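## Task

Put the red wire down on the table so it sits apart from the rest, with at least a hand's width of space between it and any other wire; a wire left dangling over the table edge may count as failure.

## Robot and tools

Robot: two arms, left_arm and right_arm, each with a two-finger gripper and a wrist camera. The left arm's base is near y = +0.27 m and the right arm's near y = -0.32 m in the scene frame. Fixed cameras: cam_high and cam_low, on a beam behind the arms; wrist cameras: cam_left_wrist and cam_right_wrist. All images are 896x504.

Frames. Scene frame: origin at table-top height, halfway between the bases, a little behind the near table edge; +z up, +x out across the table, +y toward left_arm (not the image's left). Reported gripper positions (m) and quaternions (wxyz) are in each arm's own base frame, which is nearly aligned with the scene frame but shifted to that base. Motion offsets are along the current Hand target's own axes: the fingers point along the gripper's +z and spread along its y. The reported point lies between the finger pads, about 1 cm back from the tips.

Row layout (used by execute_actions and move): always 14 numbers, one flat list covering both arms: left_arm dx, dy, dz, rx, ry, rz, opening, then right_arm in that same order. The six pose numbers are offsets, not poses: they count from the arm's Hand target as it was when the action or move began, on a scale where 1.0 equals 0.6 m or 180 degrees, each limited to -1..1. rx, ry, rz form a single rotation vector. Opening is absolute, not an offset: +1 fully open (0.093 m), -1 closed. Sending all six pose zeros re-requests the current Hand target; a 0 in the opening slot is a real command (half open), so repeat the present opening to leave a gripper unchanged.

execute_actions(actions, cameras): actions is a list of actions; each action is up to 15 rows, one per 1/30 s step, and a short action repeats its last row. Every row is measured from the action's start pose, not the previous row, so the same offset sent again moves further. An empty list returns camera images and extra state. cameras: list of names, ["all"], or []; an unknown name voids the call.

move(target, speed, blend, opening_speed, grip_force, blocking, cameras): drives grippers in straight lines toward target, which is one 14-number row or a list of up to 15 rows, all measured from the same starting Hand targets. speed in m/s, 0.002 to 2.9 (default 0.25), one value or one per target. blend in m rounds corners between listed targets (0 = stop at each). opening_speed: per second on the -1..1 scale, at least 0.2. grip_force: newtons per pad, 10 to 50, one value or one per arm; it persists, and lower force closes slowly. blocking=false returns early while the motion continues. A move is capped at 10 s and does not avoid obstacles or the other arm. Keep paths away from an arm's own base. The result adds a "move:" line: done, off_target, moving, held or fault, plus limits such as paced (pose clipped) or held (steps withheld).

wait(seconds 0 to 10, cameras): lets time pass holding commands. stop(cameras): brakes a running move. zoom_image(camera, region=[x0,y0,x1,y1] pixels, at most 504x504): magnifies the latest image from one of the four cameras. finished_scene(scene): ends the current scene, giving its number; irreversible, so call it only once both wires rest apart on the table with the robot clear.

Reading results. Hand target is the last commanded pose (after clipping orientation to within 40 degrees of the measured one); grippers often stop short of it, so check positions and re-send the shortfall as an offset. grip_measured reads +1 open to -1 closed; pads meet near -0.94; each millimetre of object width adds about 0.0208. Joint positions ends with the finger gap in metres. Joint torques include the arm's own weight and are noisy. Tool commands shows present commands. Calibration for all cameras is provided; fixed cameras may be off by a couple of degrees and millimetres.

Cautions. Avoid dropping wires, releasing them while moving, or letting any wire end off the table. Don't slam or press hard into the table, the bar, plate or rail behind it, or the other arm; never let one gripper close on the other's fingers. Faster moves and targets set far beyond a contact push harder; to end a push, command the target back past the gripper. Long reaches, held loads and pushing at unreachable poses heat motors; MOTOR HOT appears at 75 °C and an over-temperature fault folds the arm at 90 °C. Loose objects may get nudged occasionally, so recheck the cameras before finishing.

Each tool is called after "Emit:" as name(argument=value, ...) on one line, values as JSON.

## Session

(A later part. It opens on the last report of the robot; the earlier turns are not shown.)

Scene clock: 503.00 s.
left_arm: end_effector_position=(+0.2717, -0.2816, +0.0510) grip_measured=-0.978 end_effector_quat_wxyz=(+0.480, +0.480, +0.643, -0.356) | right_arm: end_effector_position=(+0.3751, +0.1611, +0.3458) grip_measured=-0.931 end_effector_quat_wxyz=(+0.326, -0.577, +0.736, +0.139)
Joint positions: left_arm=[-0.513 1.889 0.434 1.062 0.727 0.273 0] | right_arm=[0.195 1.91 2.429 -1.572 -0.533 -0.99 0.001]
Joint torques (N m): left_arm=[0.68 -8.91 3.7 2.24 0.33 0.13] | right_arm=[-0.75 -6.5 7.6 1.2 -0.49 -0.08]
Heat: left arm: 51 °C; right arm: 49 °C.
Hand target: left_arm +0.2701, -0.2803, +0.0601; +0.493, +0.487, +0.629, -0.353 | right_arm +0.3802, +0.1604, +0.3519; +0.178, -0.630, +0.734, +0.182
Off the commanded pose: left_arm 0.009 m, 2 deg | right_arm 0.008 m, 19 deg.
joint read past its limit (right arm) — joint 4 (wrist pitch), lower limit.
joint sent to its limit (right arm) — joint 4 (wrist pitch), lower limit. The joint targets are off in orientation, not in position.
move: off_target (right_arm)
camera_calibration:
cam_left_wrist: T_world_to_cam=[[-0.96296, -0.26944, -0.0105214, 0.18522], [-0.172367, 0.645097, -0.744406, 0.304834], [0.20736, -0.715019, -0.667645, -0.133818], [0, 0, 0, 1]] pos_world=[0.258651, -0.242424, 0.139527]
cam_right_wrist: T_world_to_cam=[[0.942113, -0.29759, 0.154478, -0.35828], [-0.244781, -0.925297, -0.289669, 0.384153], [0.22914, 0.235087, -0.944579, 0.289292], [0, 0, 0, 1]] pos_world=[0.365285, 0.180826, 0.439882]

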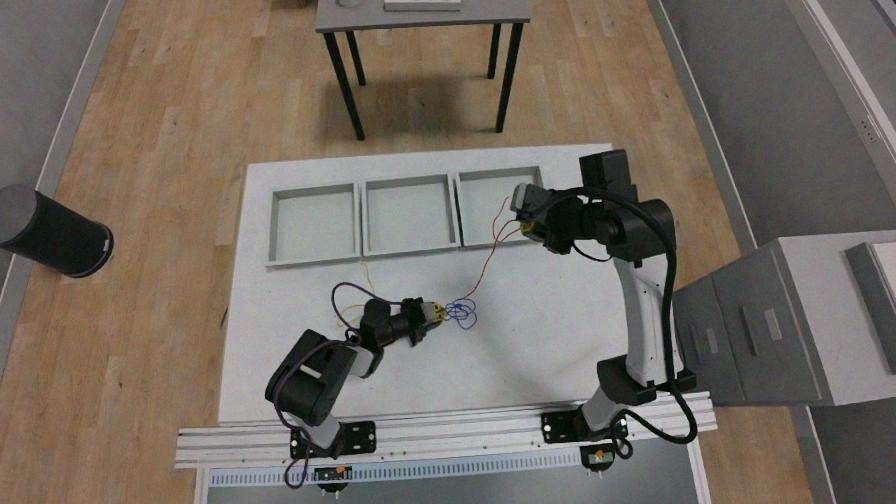

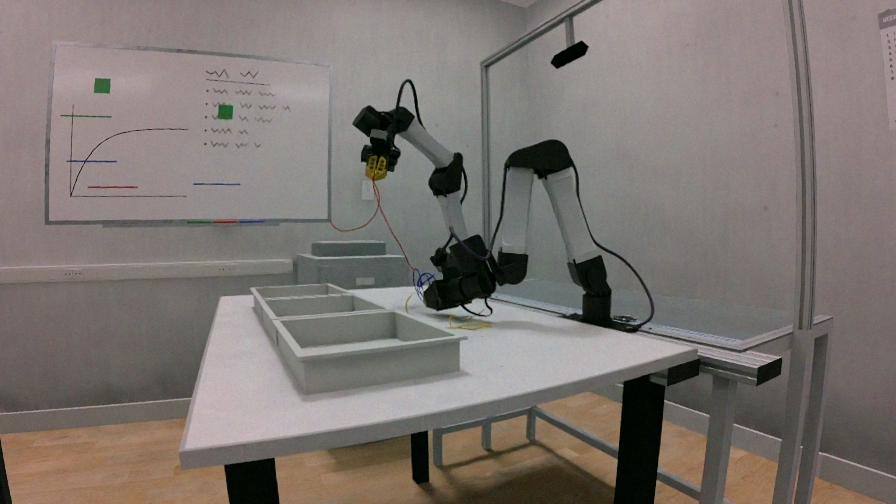

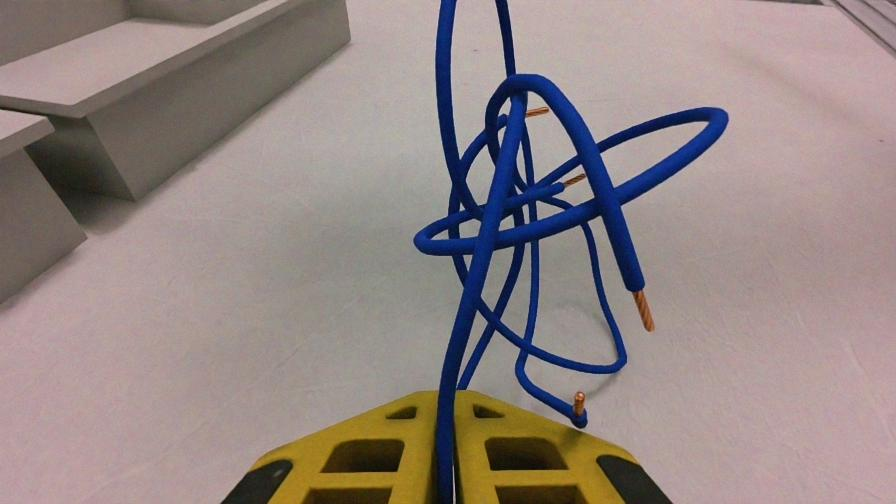

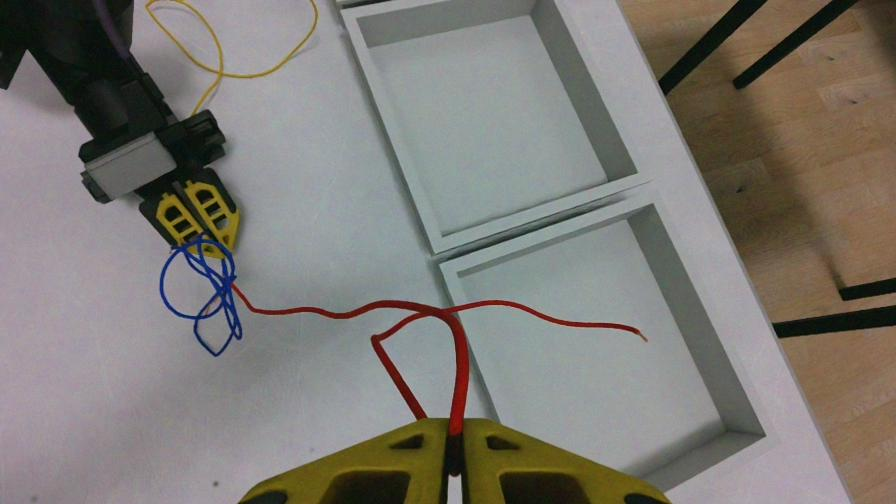

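Emit:
move(target=[0.02,0.005,-0.08,0,0,0,-1,0.14,-0.023,-0.082,0,0,0,-0.936209], speed=0.06, cameras=["all"])

Emit:
zoom_image(camera="cam_low", region=[350, 190, 490, 330])

Scene clock: 510.43 s.
left_arm: end_effector_position=(+0.2619, -0.2333, +0.0555) grip_measured=-0.978 end_effector_quat_wxyz=(+0.484, +0.480, +0.639, -0.356) | right_arm: end_effector_position=(+0.3876, +0.0638, +0.3390) grip_measured=-0.931 end_effector_quat_wxyz=(+0.345, -0.561, +0.747, +0.091)
Joint positions: left_arm=[-0.35 1.785 0.323 1.013 0.877 0.365 0] | right_arm=[-0.076 1.853 2.319 -1.572 -0.586 -1.222 0.001]
Joint torques (N m): left_arm=[0.65 -7.68 3.44 2.02 0.35 0.16] | right_arm=[-0.79 -9.95 4.89 1.15 -0.38 -0.02]
Heat: left arm: 51 °C; right arm: 49 °C.
Hand target: left_arm +0.2593, -0.2320, +0.0613; +0.493, +0.487, +0.629, -0.353 | right_arm +0.3803, +0.0622, +0.3528; +0.178, -0.630, +0.734, +0.182
Off the commanded pose: left_arm 0.007 m, 2 deg | right_arm 0.016 m, 23 deg.
joint read past its limit (right arm) — joint 4 (wrist pitch), lower limit.
joint sent to its limit (right arm) — joint 4 (wrist pitch), lower limit. The joint targets are off in orientation, not in position.
move: off_target (right_arm)
camera_calibration:
cam_left_wrist: T_world_to_cam=[[-0.96274, -0.269874, -0.0173031, 0.188953], [-0.165824, 0.639678, -0.750542, 0.272677], [0.21362, -0.719708, -0.660596, -0.0973656], [0, 0, 0, 1]] pos_world=[0.247928, -0.193507, 0.143606]
cam_right_wrist: T_world_to_cam=[[0.904298, -0.356382, 0.235025, -0.406961], [-0.291386, -0.917625, -0.270294, 0.306242], [0.311992, 0.175943, -0.933651, 0.270855], [0, 0, 0, 1]] pos_world=[0.372744, 0.0883264, 0.431305]

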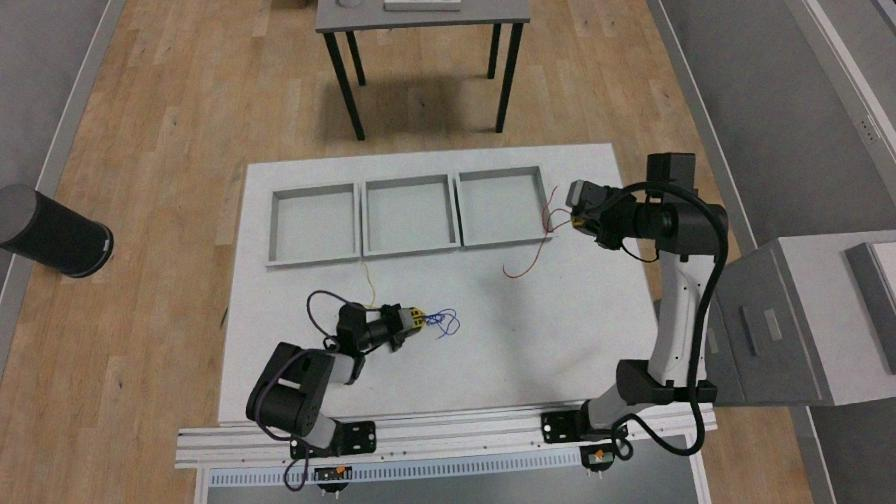

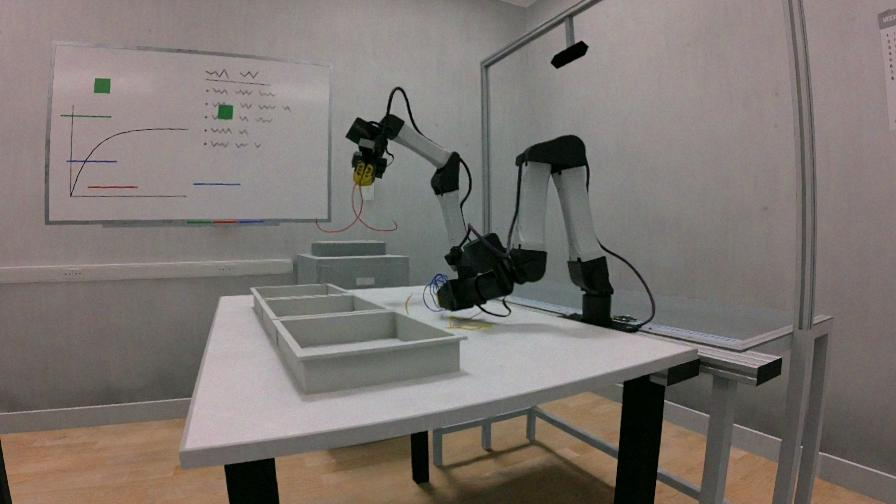

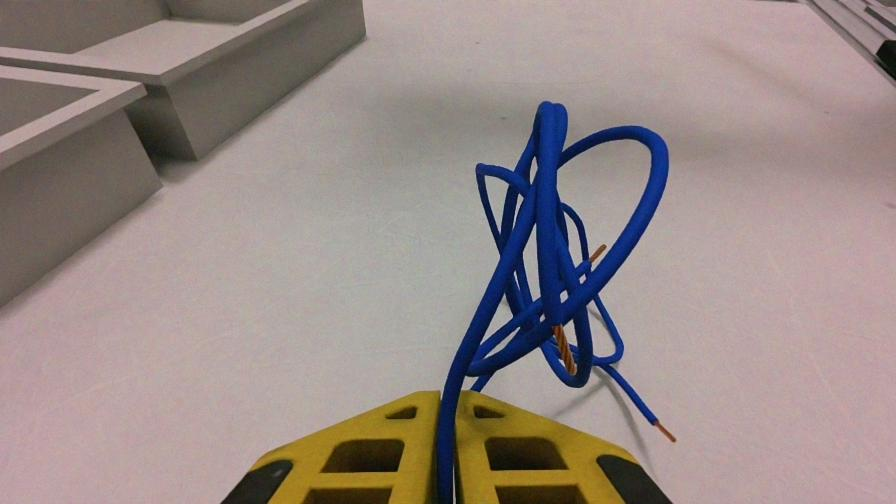

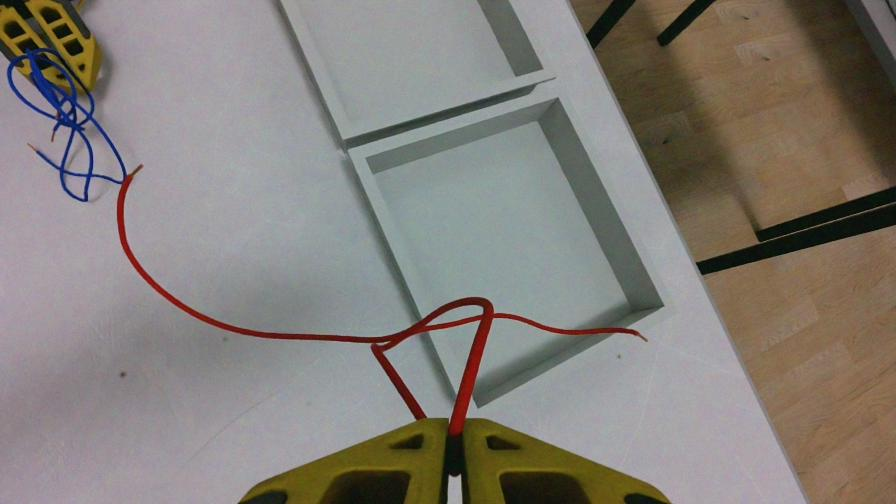

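Scaled by 3.600 from the camera's 896x504 image, which has a finer 1280x720 frame.

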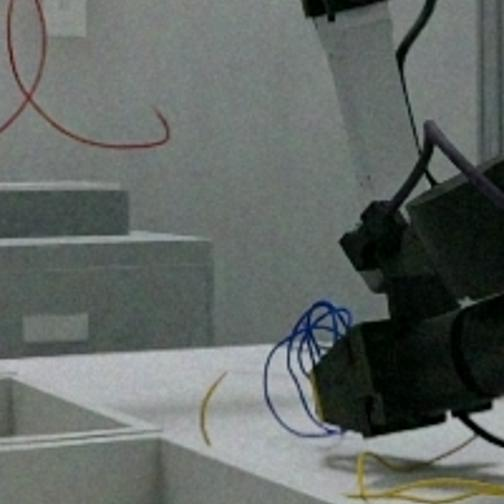

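Emit:
move(target=[[0.072,0.04,-0.13,0,0.08,0,-1,0.0685,0.1965,0.1245,0,0,0,-0.936209],[0.072,0.04,-0.13,0,0.08,0,-1,0.235,0.182,0.419,0,0,0,-0.936209]], speed=0.09, blend=0.03, cameras=["all"])

Emit:
zoom_image(camera="cam_low", region=[350, 190, 490, 330])

Emit:
zoom_image(camera="cam_high", region=[340, 210, 660, 370])

Scene clock: 527.73 s.
left_arm: end_effector_position=(+0.2512, -0.1434, +0.0328) grip_measured=-0.978 end_effector_quat_wxyz=(+0.398, +0.520, +0.694, -0.300) | right_arm: end_effector_position=(+0.2584, +0.0787, +0.0733) grip_measured=-0.931 end_effector_quat_wxyz=(+0.178, -0.625, +0.737, +0.185)
Joint positions: left_arm=[-0.017 1.556 0.439 0.014 0.971 1.019 0] | right_arm=[-0.018 1.546 0.967 -0.966 -0.518 -1.417 0.001]
Joint torques (N m): left_arm=[0.75 -5.79 8.17 1.06 0.63 0.22] | right_arm=[0.72 -4.31 5.55 0.53 -0.3 -0.02]
Heat: left arm: 50 °C; right arm: 49 °C.
Hand target: left_arm +0.2592, -0.1418, +0.0413; +0.410, +0.528, +0.685, -0.289 | right_arm +0.2599, +0.0797, +0.0696; +0.178, -0.630, +0.734, +0.182
Off the commanded pose: left_arm 0.012 m, 2 deg | right_arm 0.004 m, 1 deg.
move: off_target (left_arm)
camera_calibration:
cam_left_wrist: T_world_to_cam=[[-0.965257, -0.261302, -0.000806745, 0.203952], [-0.214816, 0.795287, -0.566898, 0.225057], [0.148773, -0.547028, -0.823788, 0.00103321], [0, 0, 0, 1]] pos_world=[0.245058, -0.125126, 0.1286]
cam_right_wrist: T_world_to_cam=[[0.98572, -0.154157, -0.0677638, -0.237138], [-0.160721, -0.981355, -0.105409, 0.169629], [-0.0502508, 0.114795, -0.992117, 0.163135], [0, 0, 0, 1]] pos_world=[0.269212, 0.111182, 0.16366]

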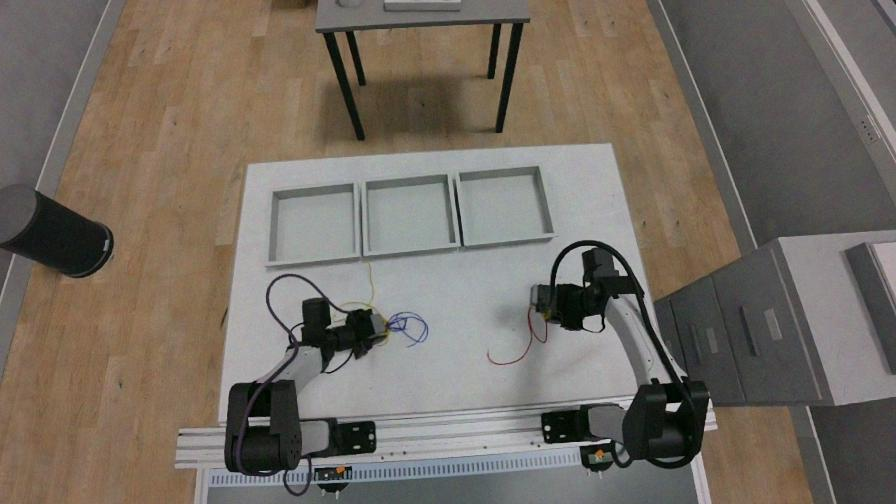

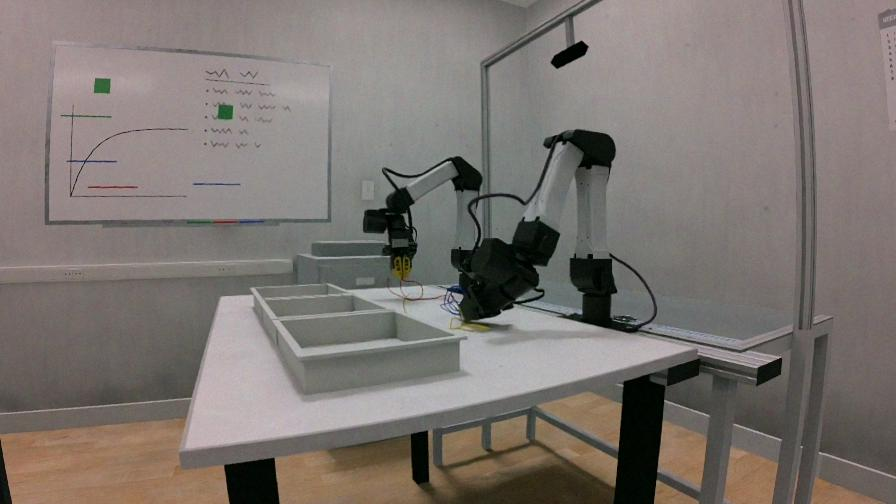

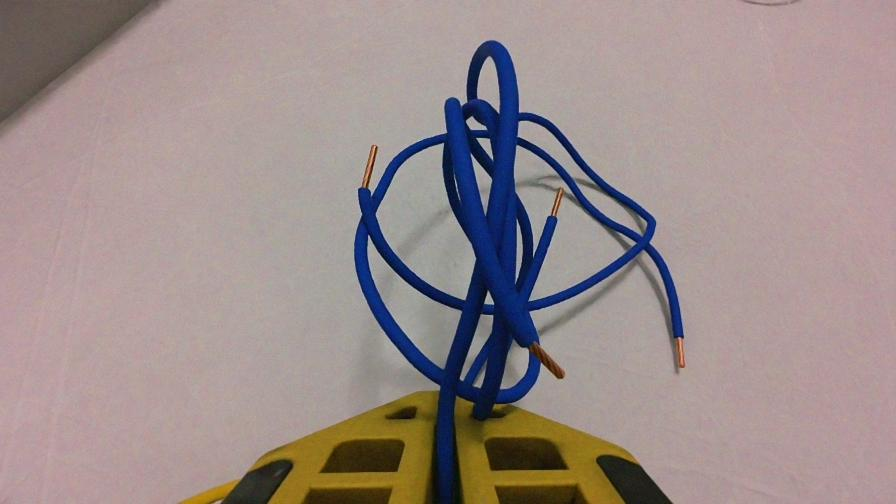

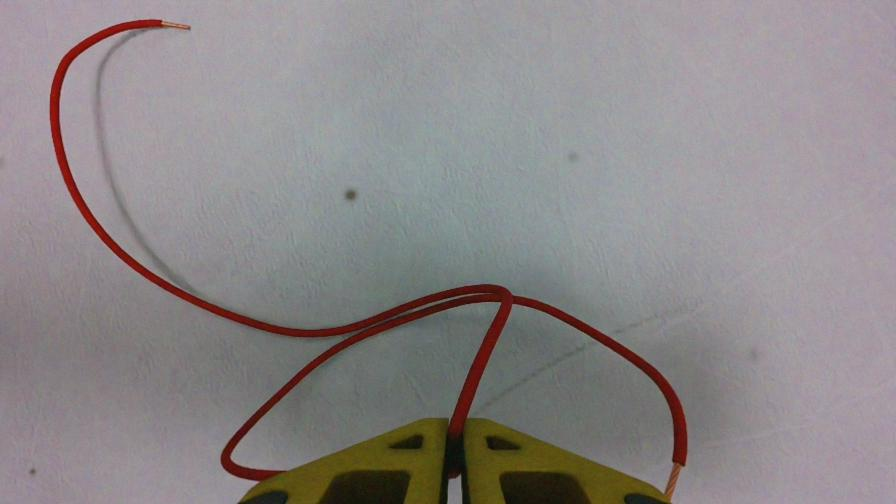

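Scaled by 3.600 from the camera's 896x504 image, which has a finer 1280x720 frame.

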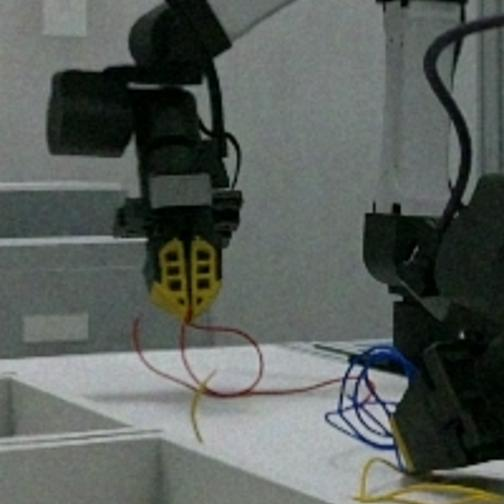

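Scaled by 1.575 from the camera's 896x504 image, which has a finer 1280x720 frame.

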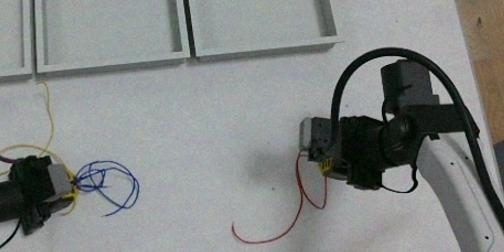

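Emit:
move(target=[0,0,0,0,0,0,-0.5,0.119,-0.0168,0.009,0,0,0,-0.936209], speed=0.06, opening_speed=0.3, cameras=["all"])

Emit:
zoom_image(camera="cam_low", region=[350, 190, 490, 330])

Scene clock: 541.93 s.
left_arm: end_effector_position=(+0.2486, -0.1434, +0.0315) grip_measured=-0.503 end_effector_quat_wxyz=(+0.392, +0.518, +0.697, -0.304) | right_arm: end_effector_position=(+0.2580, +0.0229, +0.0336) grip_measured=-0.931 end_effector_quat_wxyz=(+0.177, -0.629, +0.734, +0.187)
Joint positions: left_arm=[-0.017 1.556 0.439 -0.004 0.971 1.02 0.021] | right_arm=[-0.235 1.679 0.931 -0.928 -0.512 -1.68 0.001]
Joint torques (N m): left_arm=[0.95 -6.11 8.1 1.24 0.54 0.23] | right_arm=[-0.4 -4.98 4.82 0.37 -0.25 -0.05]
Heat: left arm: 49 °C; right arm: 47 °C.
Hand target: left_arm +0.2591, -0.1418, +0.0413; +0.410, +0.528, +0.685, -0.289 | right_arm +0.2598, +0.0196, +0.0294; +0.178, -0.630, +0.734, +0.182
Off the commanded pose: left_arm 0.014 m, 3 deg | right_arm 0.006 m, 1 deg.
move: off_target (left_arm)
camera_calibration:
cam_left_wrist: T_world_to_cam=[[-0.965232, -0.260954, 0.015147, 0.200941], [-0.223934, 0.795627, -0.562878, 0.225909], [0.134834, -0.5467, -0.826401, 0.00397937], [0, 0, 0, 1]] pos_world=[0.244007, -0.125128, 0.127404]
cam_right_wrist: T_world_to_cam=[[0.987318, -0.142831, -0.0693061, -0.248596], [-0.149763, -0.982798, -0.10807, 0.10795], [-0.0526781, 0.117079, -0.991725, 0.130608], [0, 0, 0, 1]] pos_world=[0.26849, 0.0552948, 0.123965]

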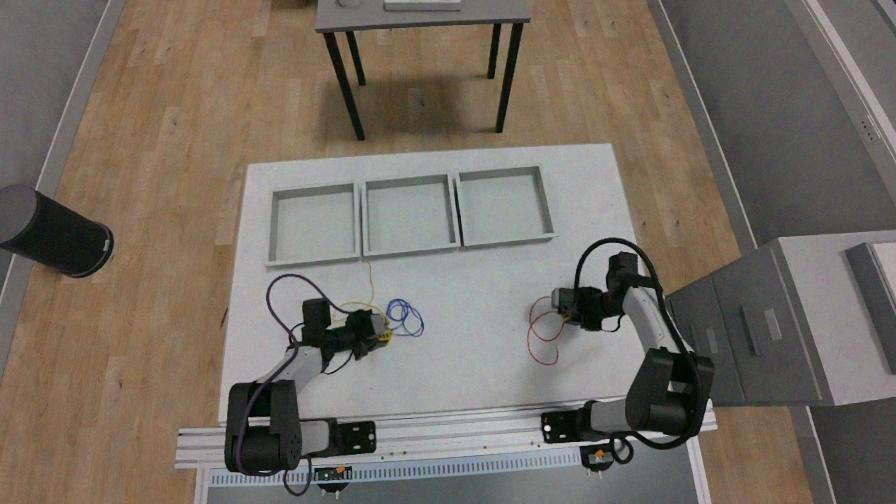

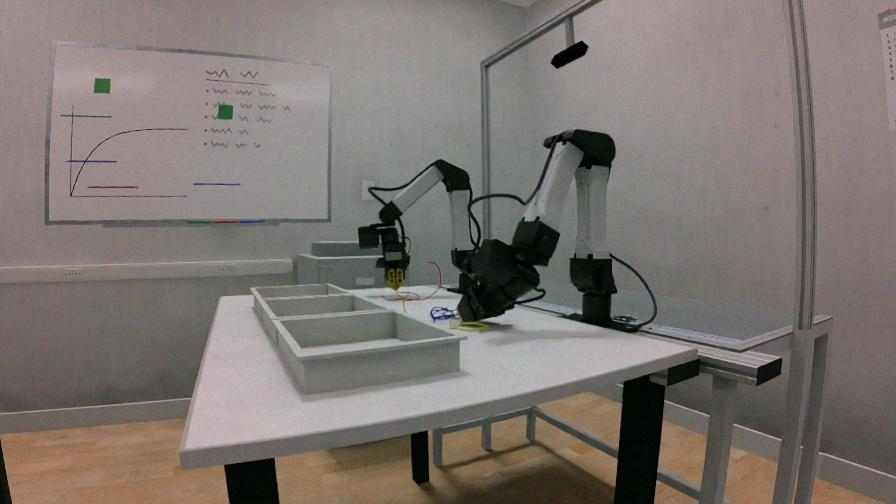

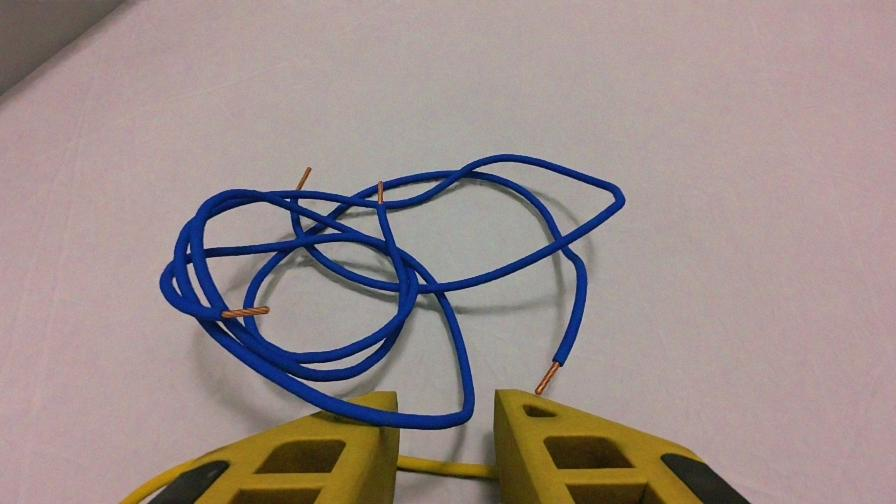

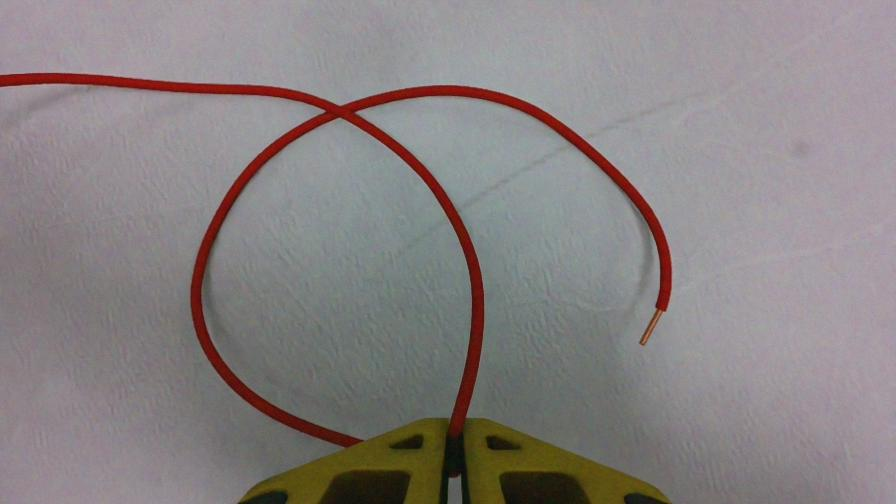

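Scaled by 3.600 from the camera's 896x504 image, which has a finer 1280x720 frame.

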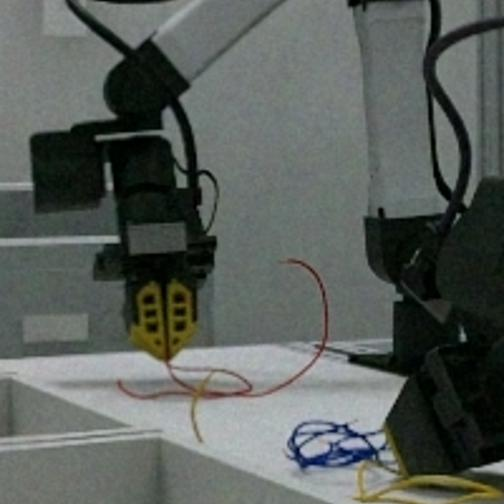

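Emit:
move(target=[[0,0,-0.08,0,0,0,-0.5,0.0065,0,0.0116,0,0,0,-0.936209],[0,0,-0.1,0,0,0,-0.5,0.0065,0,0.0116,0,0,0,-0.5]], speed=0.05, opening_speed=0.3, cameras=["cam_right_wrist","cam_left_wrist"])

Scene clock: 553.50 s.
left_arm: end_effector_position=(+0.2330, -0.0937, +0.0585) grip_measured=-0.503 end_effector_quat_wxyz=(+0.388, +0.519, +0.700, -0.300) | right_arm: end_effector_position=(+0.2586, +0.0226, +0.0259) grip_measured=-0.501 end_effector_quat_wxyz=(+0.178, -0.630, +0.733, +0.185)
Joint positions: left_arm=[0.227 1.479 0.568 -0.582 1.023 1.459 0.021] | right_arm=[-0.235 1.694 0.913 -0.892 -0.51 -1.681 0.021]
Joint torques (N m): left_arm=[0.73 -5.09 9.29 0.54 0.84 0.17] | right_arm=[-0.59 -4.72 4.96 0.3 -0.27 -0.03]
Heat: left arm: 50 °C; right arm: 46 °C.
Hand target: left_arm +0.2437, -0.0920, +0.0710; +0.410, +0.528, +0.685, -0.289 | right_arm +0.2595, +0.0196, +0.0215; +0.178, -0.630, +0.734, +0.182
Off the commanded pose: left_arm 0.017 m, 3 deg | right_arm 0.005 m, 0 deg.
move: off_target (left_arm)
camera_calibration:
cam_left_wrist: T_world_to_cam=[[-0.96453, -0.263543, 0.0150797, 0.198065], [-0.227745, 0.80191, -0.552334, 0.198915], [0.133471, -0.536177, -0.833486, 0.0571627], [0, 0, 0, 1]] pos_world=[0.228712, -0.076664, 0.154525]
cam_right_wrist: T_world_to_cam=[[0.987749, -0.141861, -0.0650205, -0.250014], [-0.148226, -0.983186, -0.106652, 0.106399], [-0.0487976, 0.114983, -0.992168, 0.122131], [0, 0, 0, 1]] pos_world=[0.268681, 0.0550997, 0.116266]
Images, in order (width x height): cam_left_wrist 896x504, cam_right_wrist 896x504.

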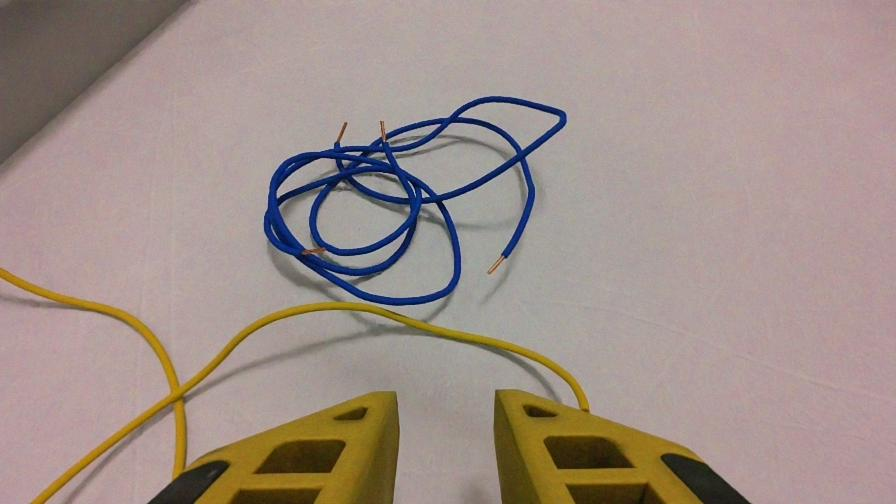

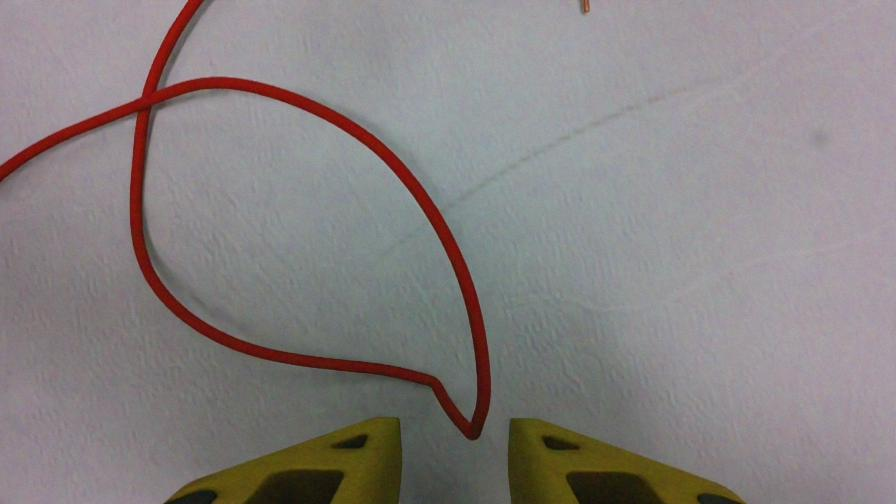

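Retreat both arms.

Emit:
move(target=[[0,0,-0.1,0,0,0,-0.5,0,0,-0.1,0,0,0,-0.5],[-0.05,0,-0.15,0,0,0,-0.5,-0.1,0,-0.2,0,0,0,-0.5]], speed=0.08, blend=0.02, cameras=["all"])

Emit:
zoom_image(camera="cam_high", region=[340, 210, 660, 390])

Scene clock: 561.30 s.
left_arm: end_effector_position=(+0.2188, -0.0362, +0.1334) grip_measured=-0.503 end_effector_quat_wxyz=(+0.401, +0.515, +0.693, -0.308) | right_arm: end_effector_position=(+0.2603, +0.0108, +0.1419) grip_measured=-0.501 end_effector_quat_wxyz=(+0.164, -0.624, +0.737, +0.199)
Joint positions: left_arm=[0.531 1.509 0.888 -1.374 1.004 2.045 0.021] | right_arm=[-0.273 1.614 1.309 -1.426 -0.499 -1.719 0.021]
Joint torques (N m): left_arm=[0.7 -5.67 9.21 -0.52 0.56 0.18] | right_arm=[0.8 -7.86 8.54 -0.08 -0.38 0.09]
Heat: left arm: 50 °C; right arm: 46 °C.
Hand target: left_arm +0.2237, -0.0321, +0.1417; +0.410, +0.527, +0.685, -0.289 | right_arm +0.2643, +0.0122, +0.1553; +0.178, -0.630, +0.734, +0.182
Off the commanded pose: left_arm 0.011 m, 3 deg | right_arm 0.014 m, 3 deg.
move: off_target (left_arm, right_arm)
camera_calibration:
cam_left_wrist: T_world_to_cam=[[-0.964926, -0.262273, 0.0114642, 0.198985], [-0.219962, 0.783878, -0.580649, 0.192324], [0.143302, -0.562804, -0.814074, 0.146764], [0, 0, 0, 1]] pos_world=[0.213278, -0.0159706, 0.228868]
cam_right_wrist: T_world_to_cam=[[0.983841, -0.144586, -0.105605, -0.238999], [-0.155469, -0.982421, -0.103333, 0.108919], [-0.0888081, 0.118082, -0.989025, 0.248624], [0, 0, 0, 1]] pos_world=[0.27415, 0.0430907, 0.231911]

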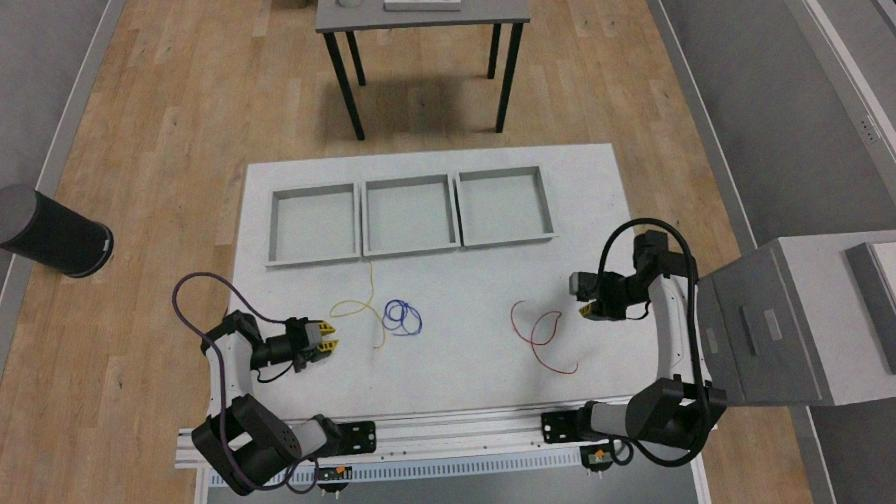

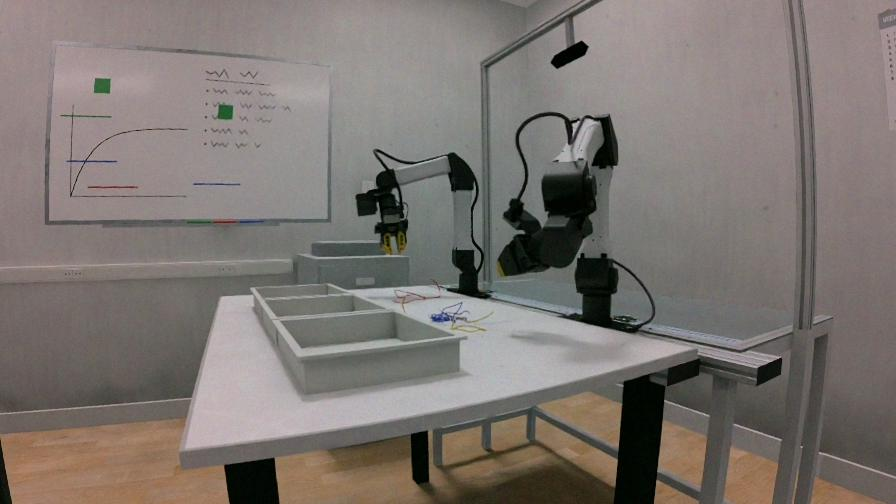

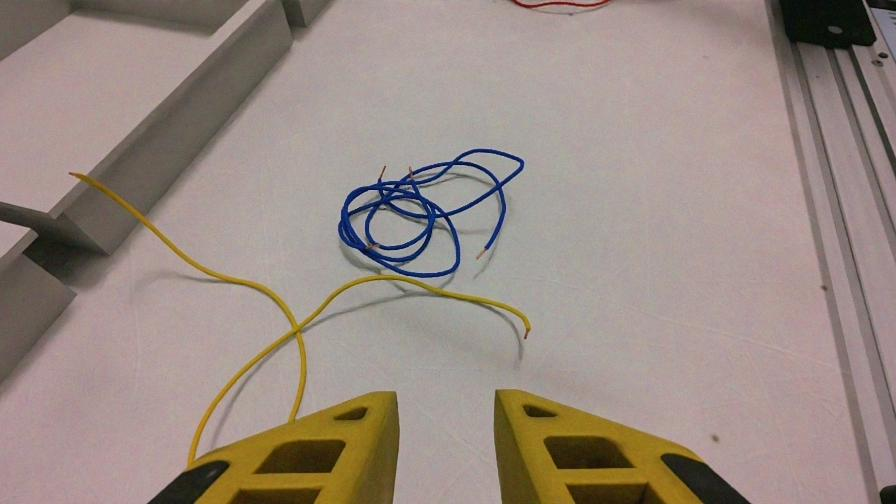

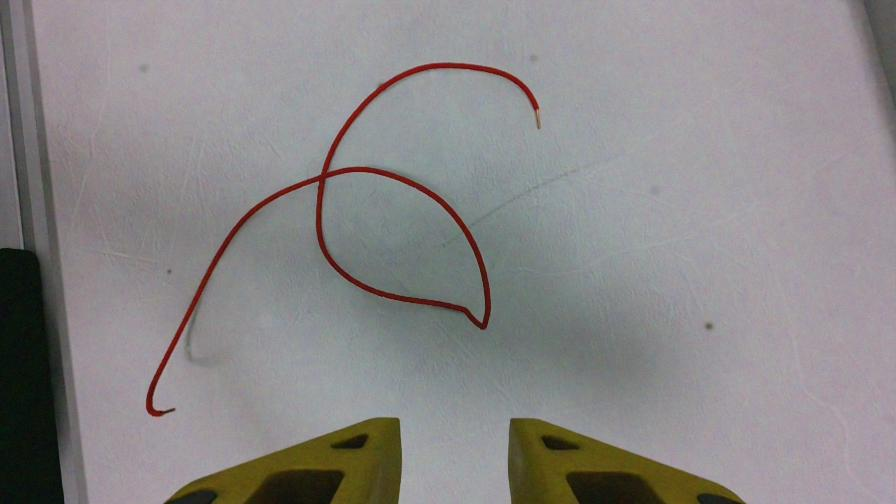

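Scaled by 1.575 from the camera's 896x504 image, which has a finer 1280x720 frame.

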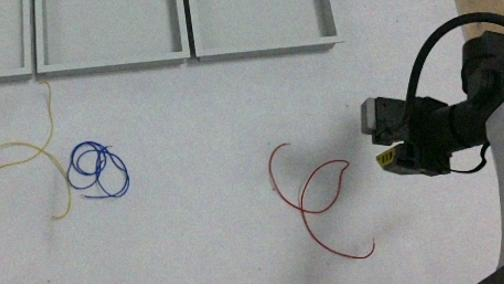

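Emit:
finished_scene(scene=1)

The scene is finished: the task was done.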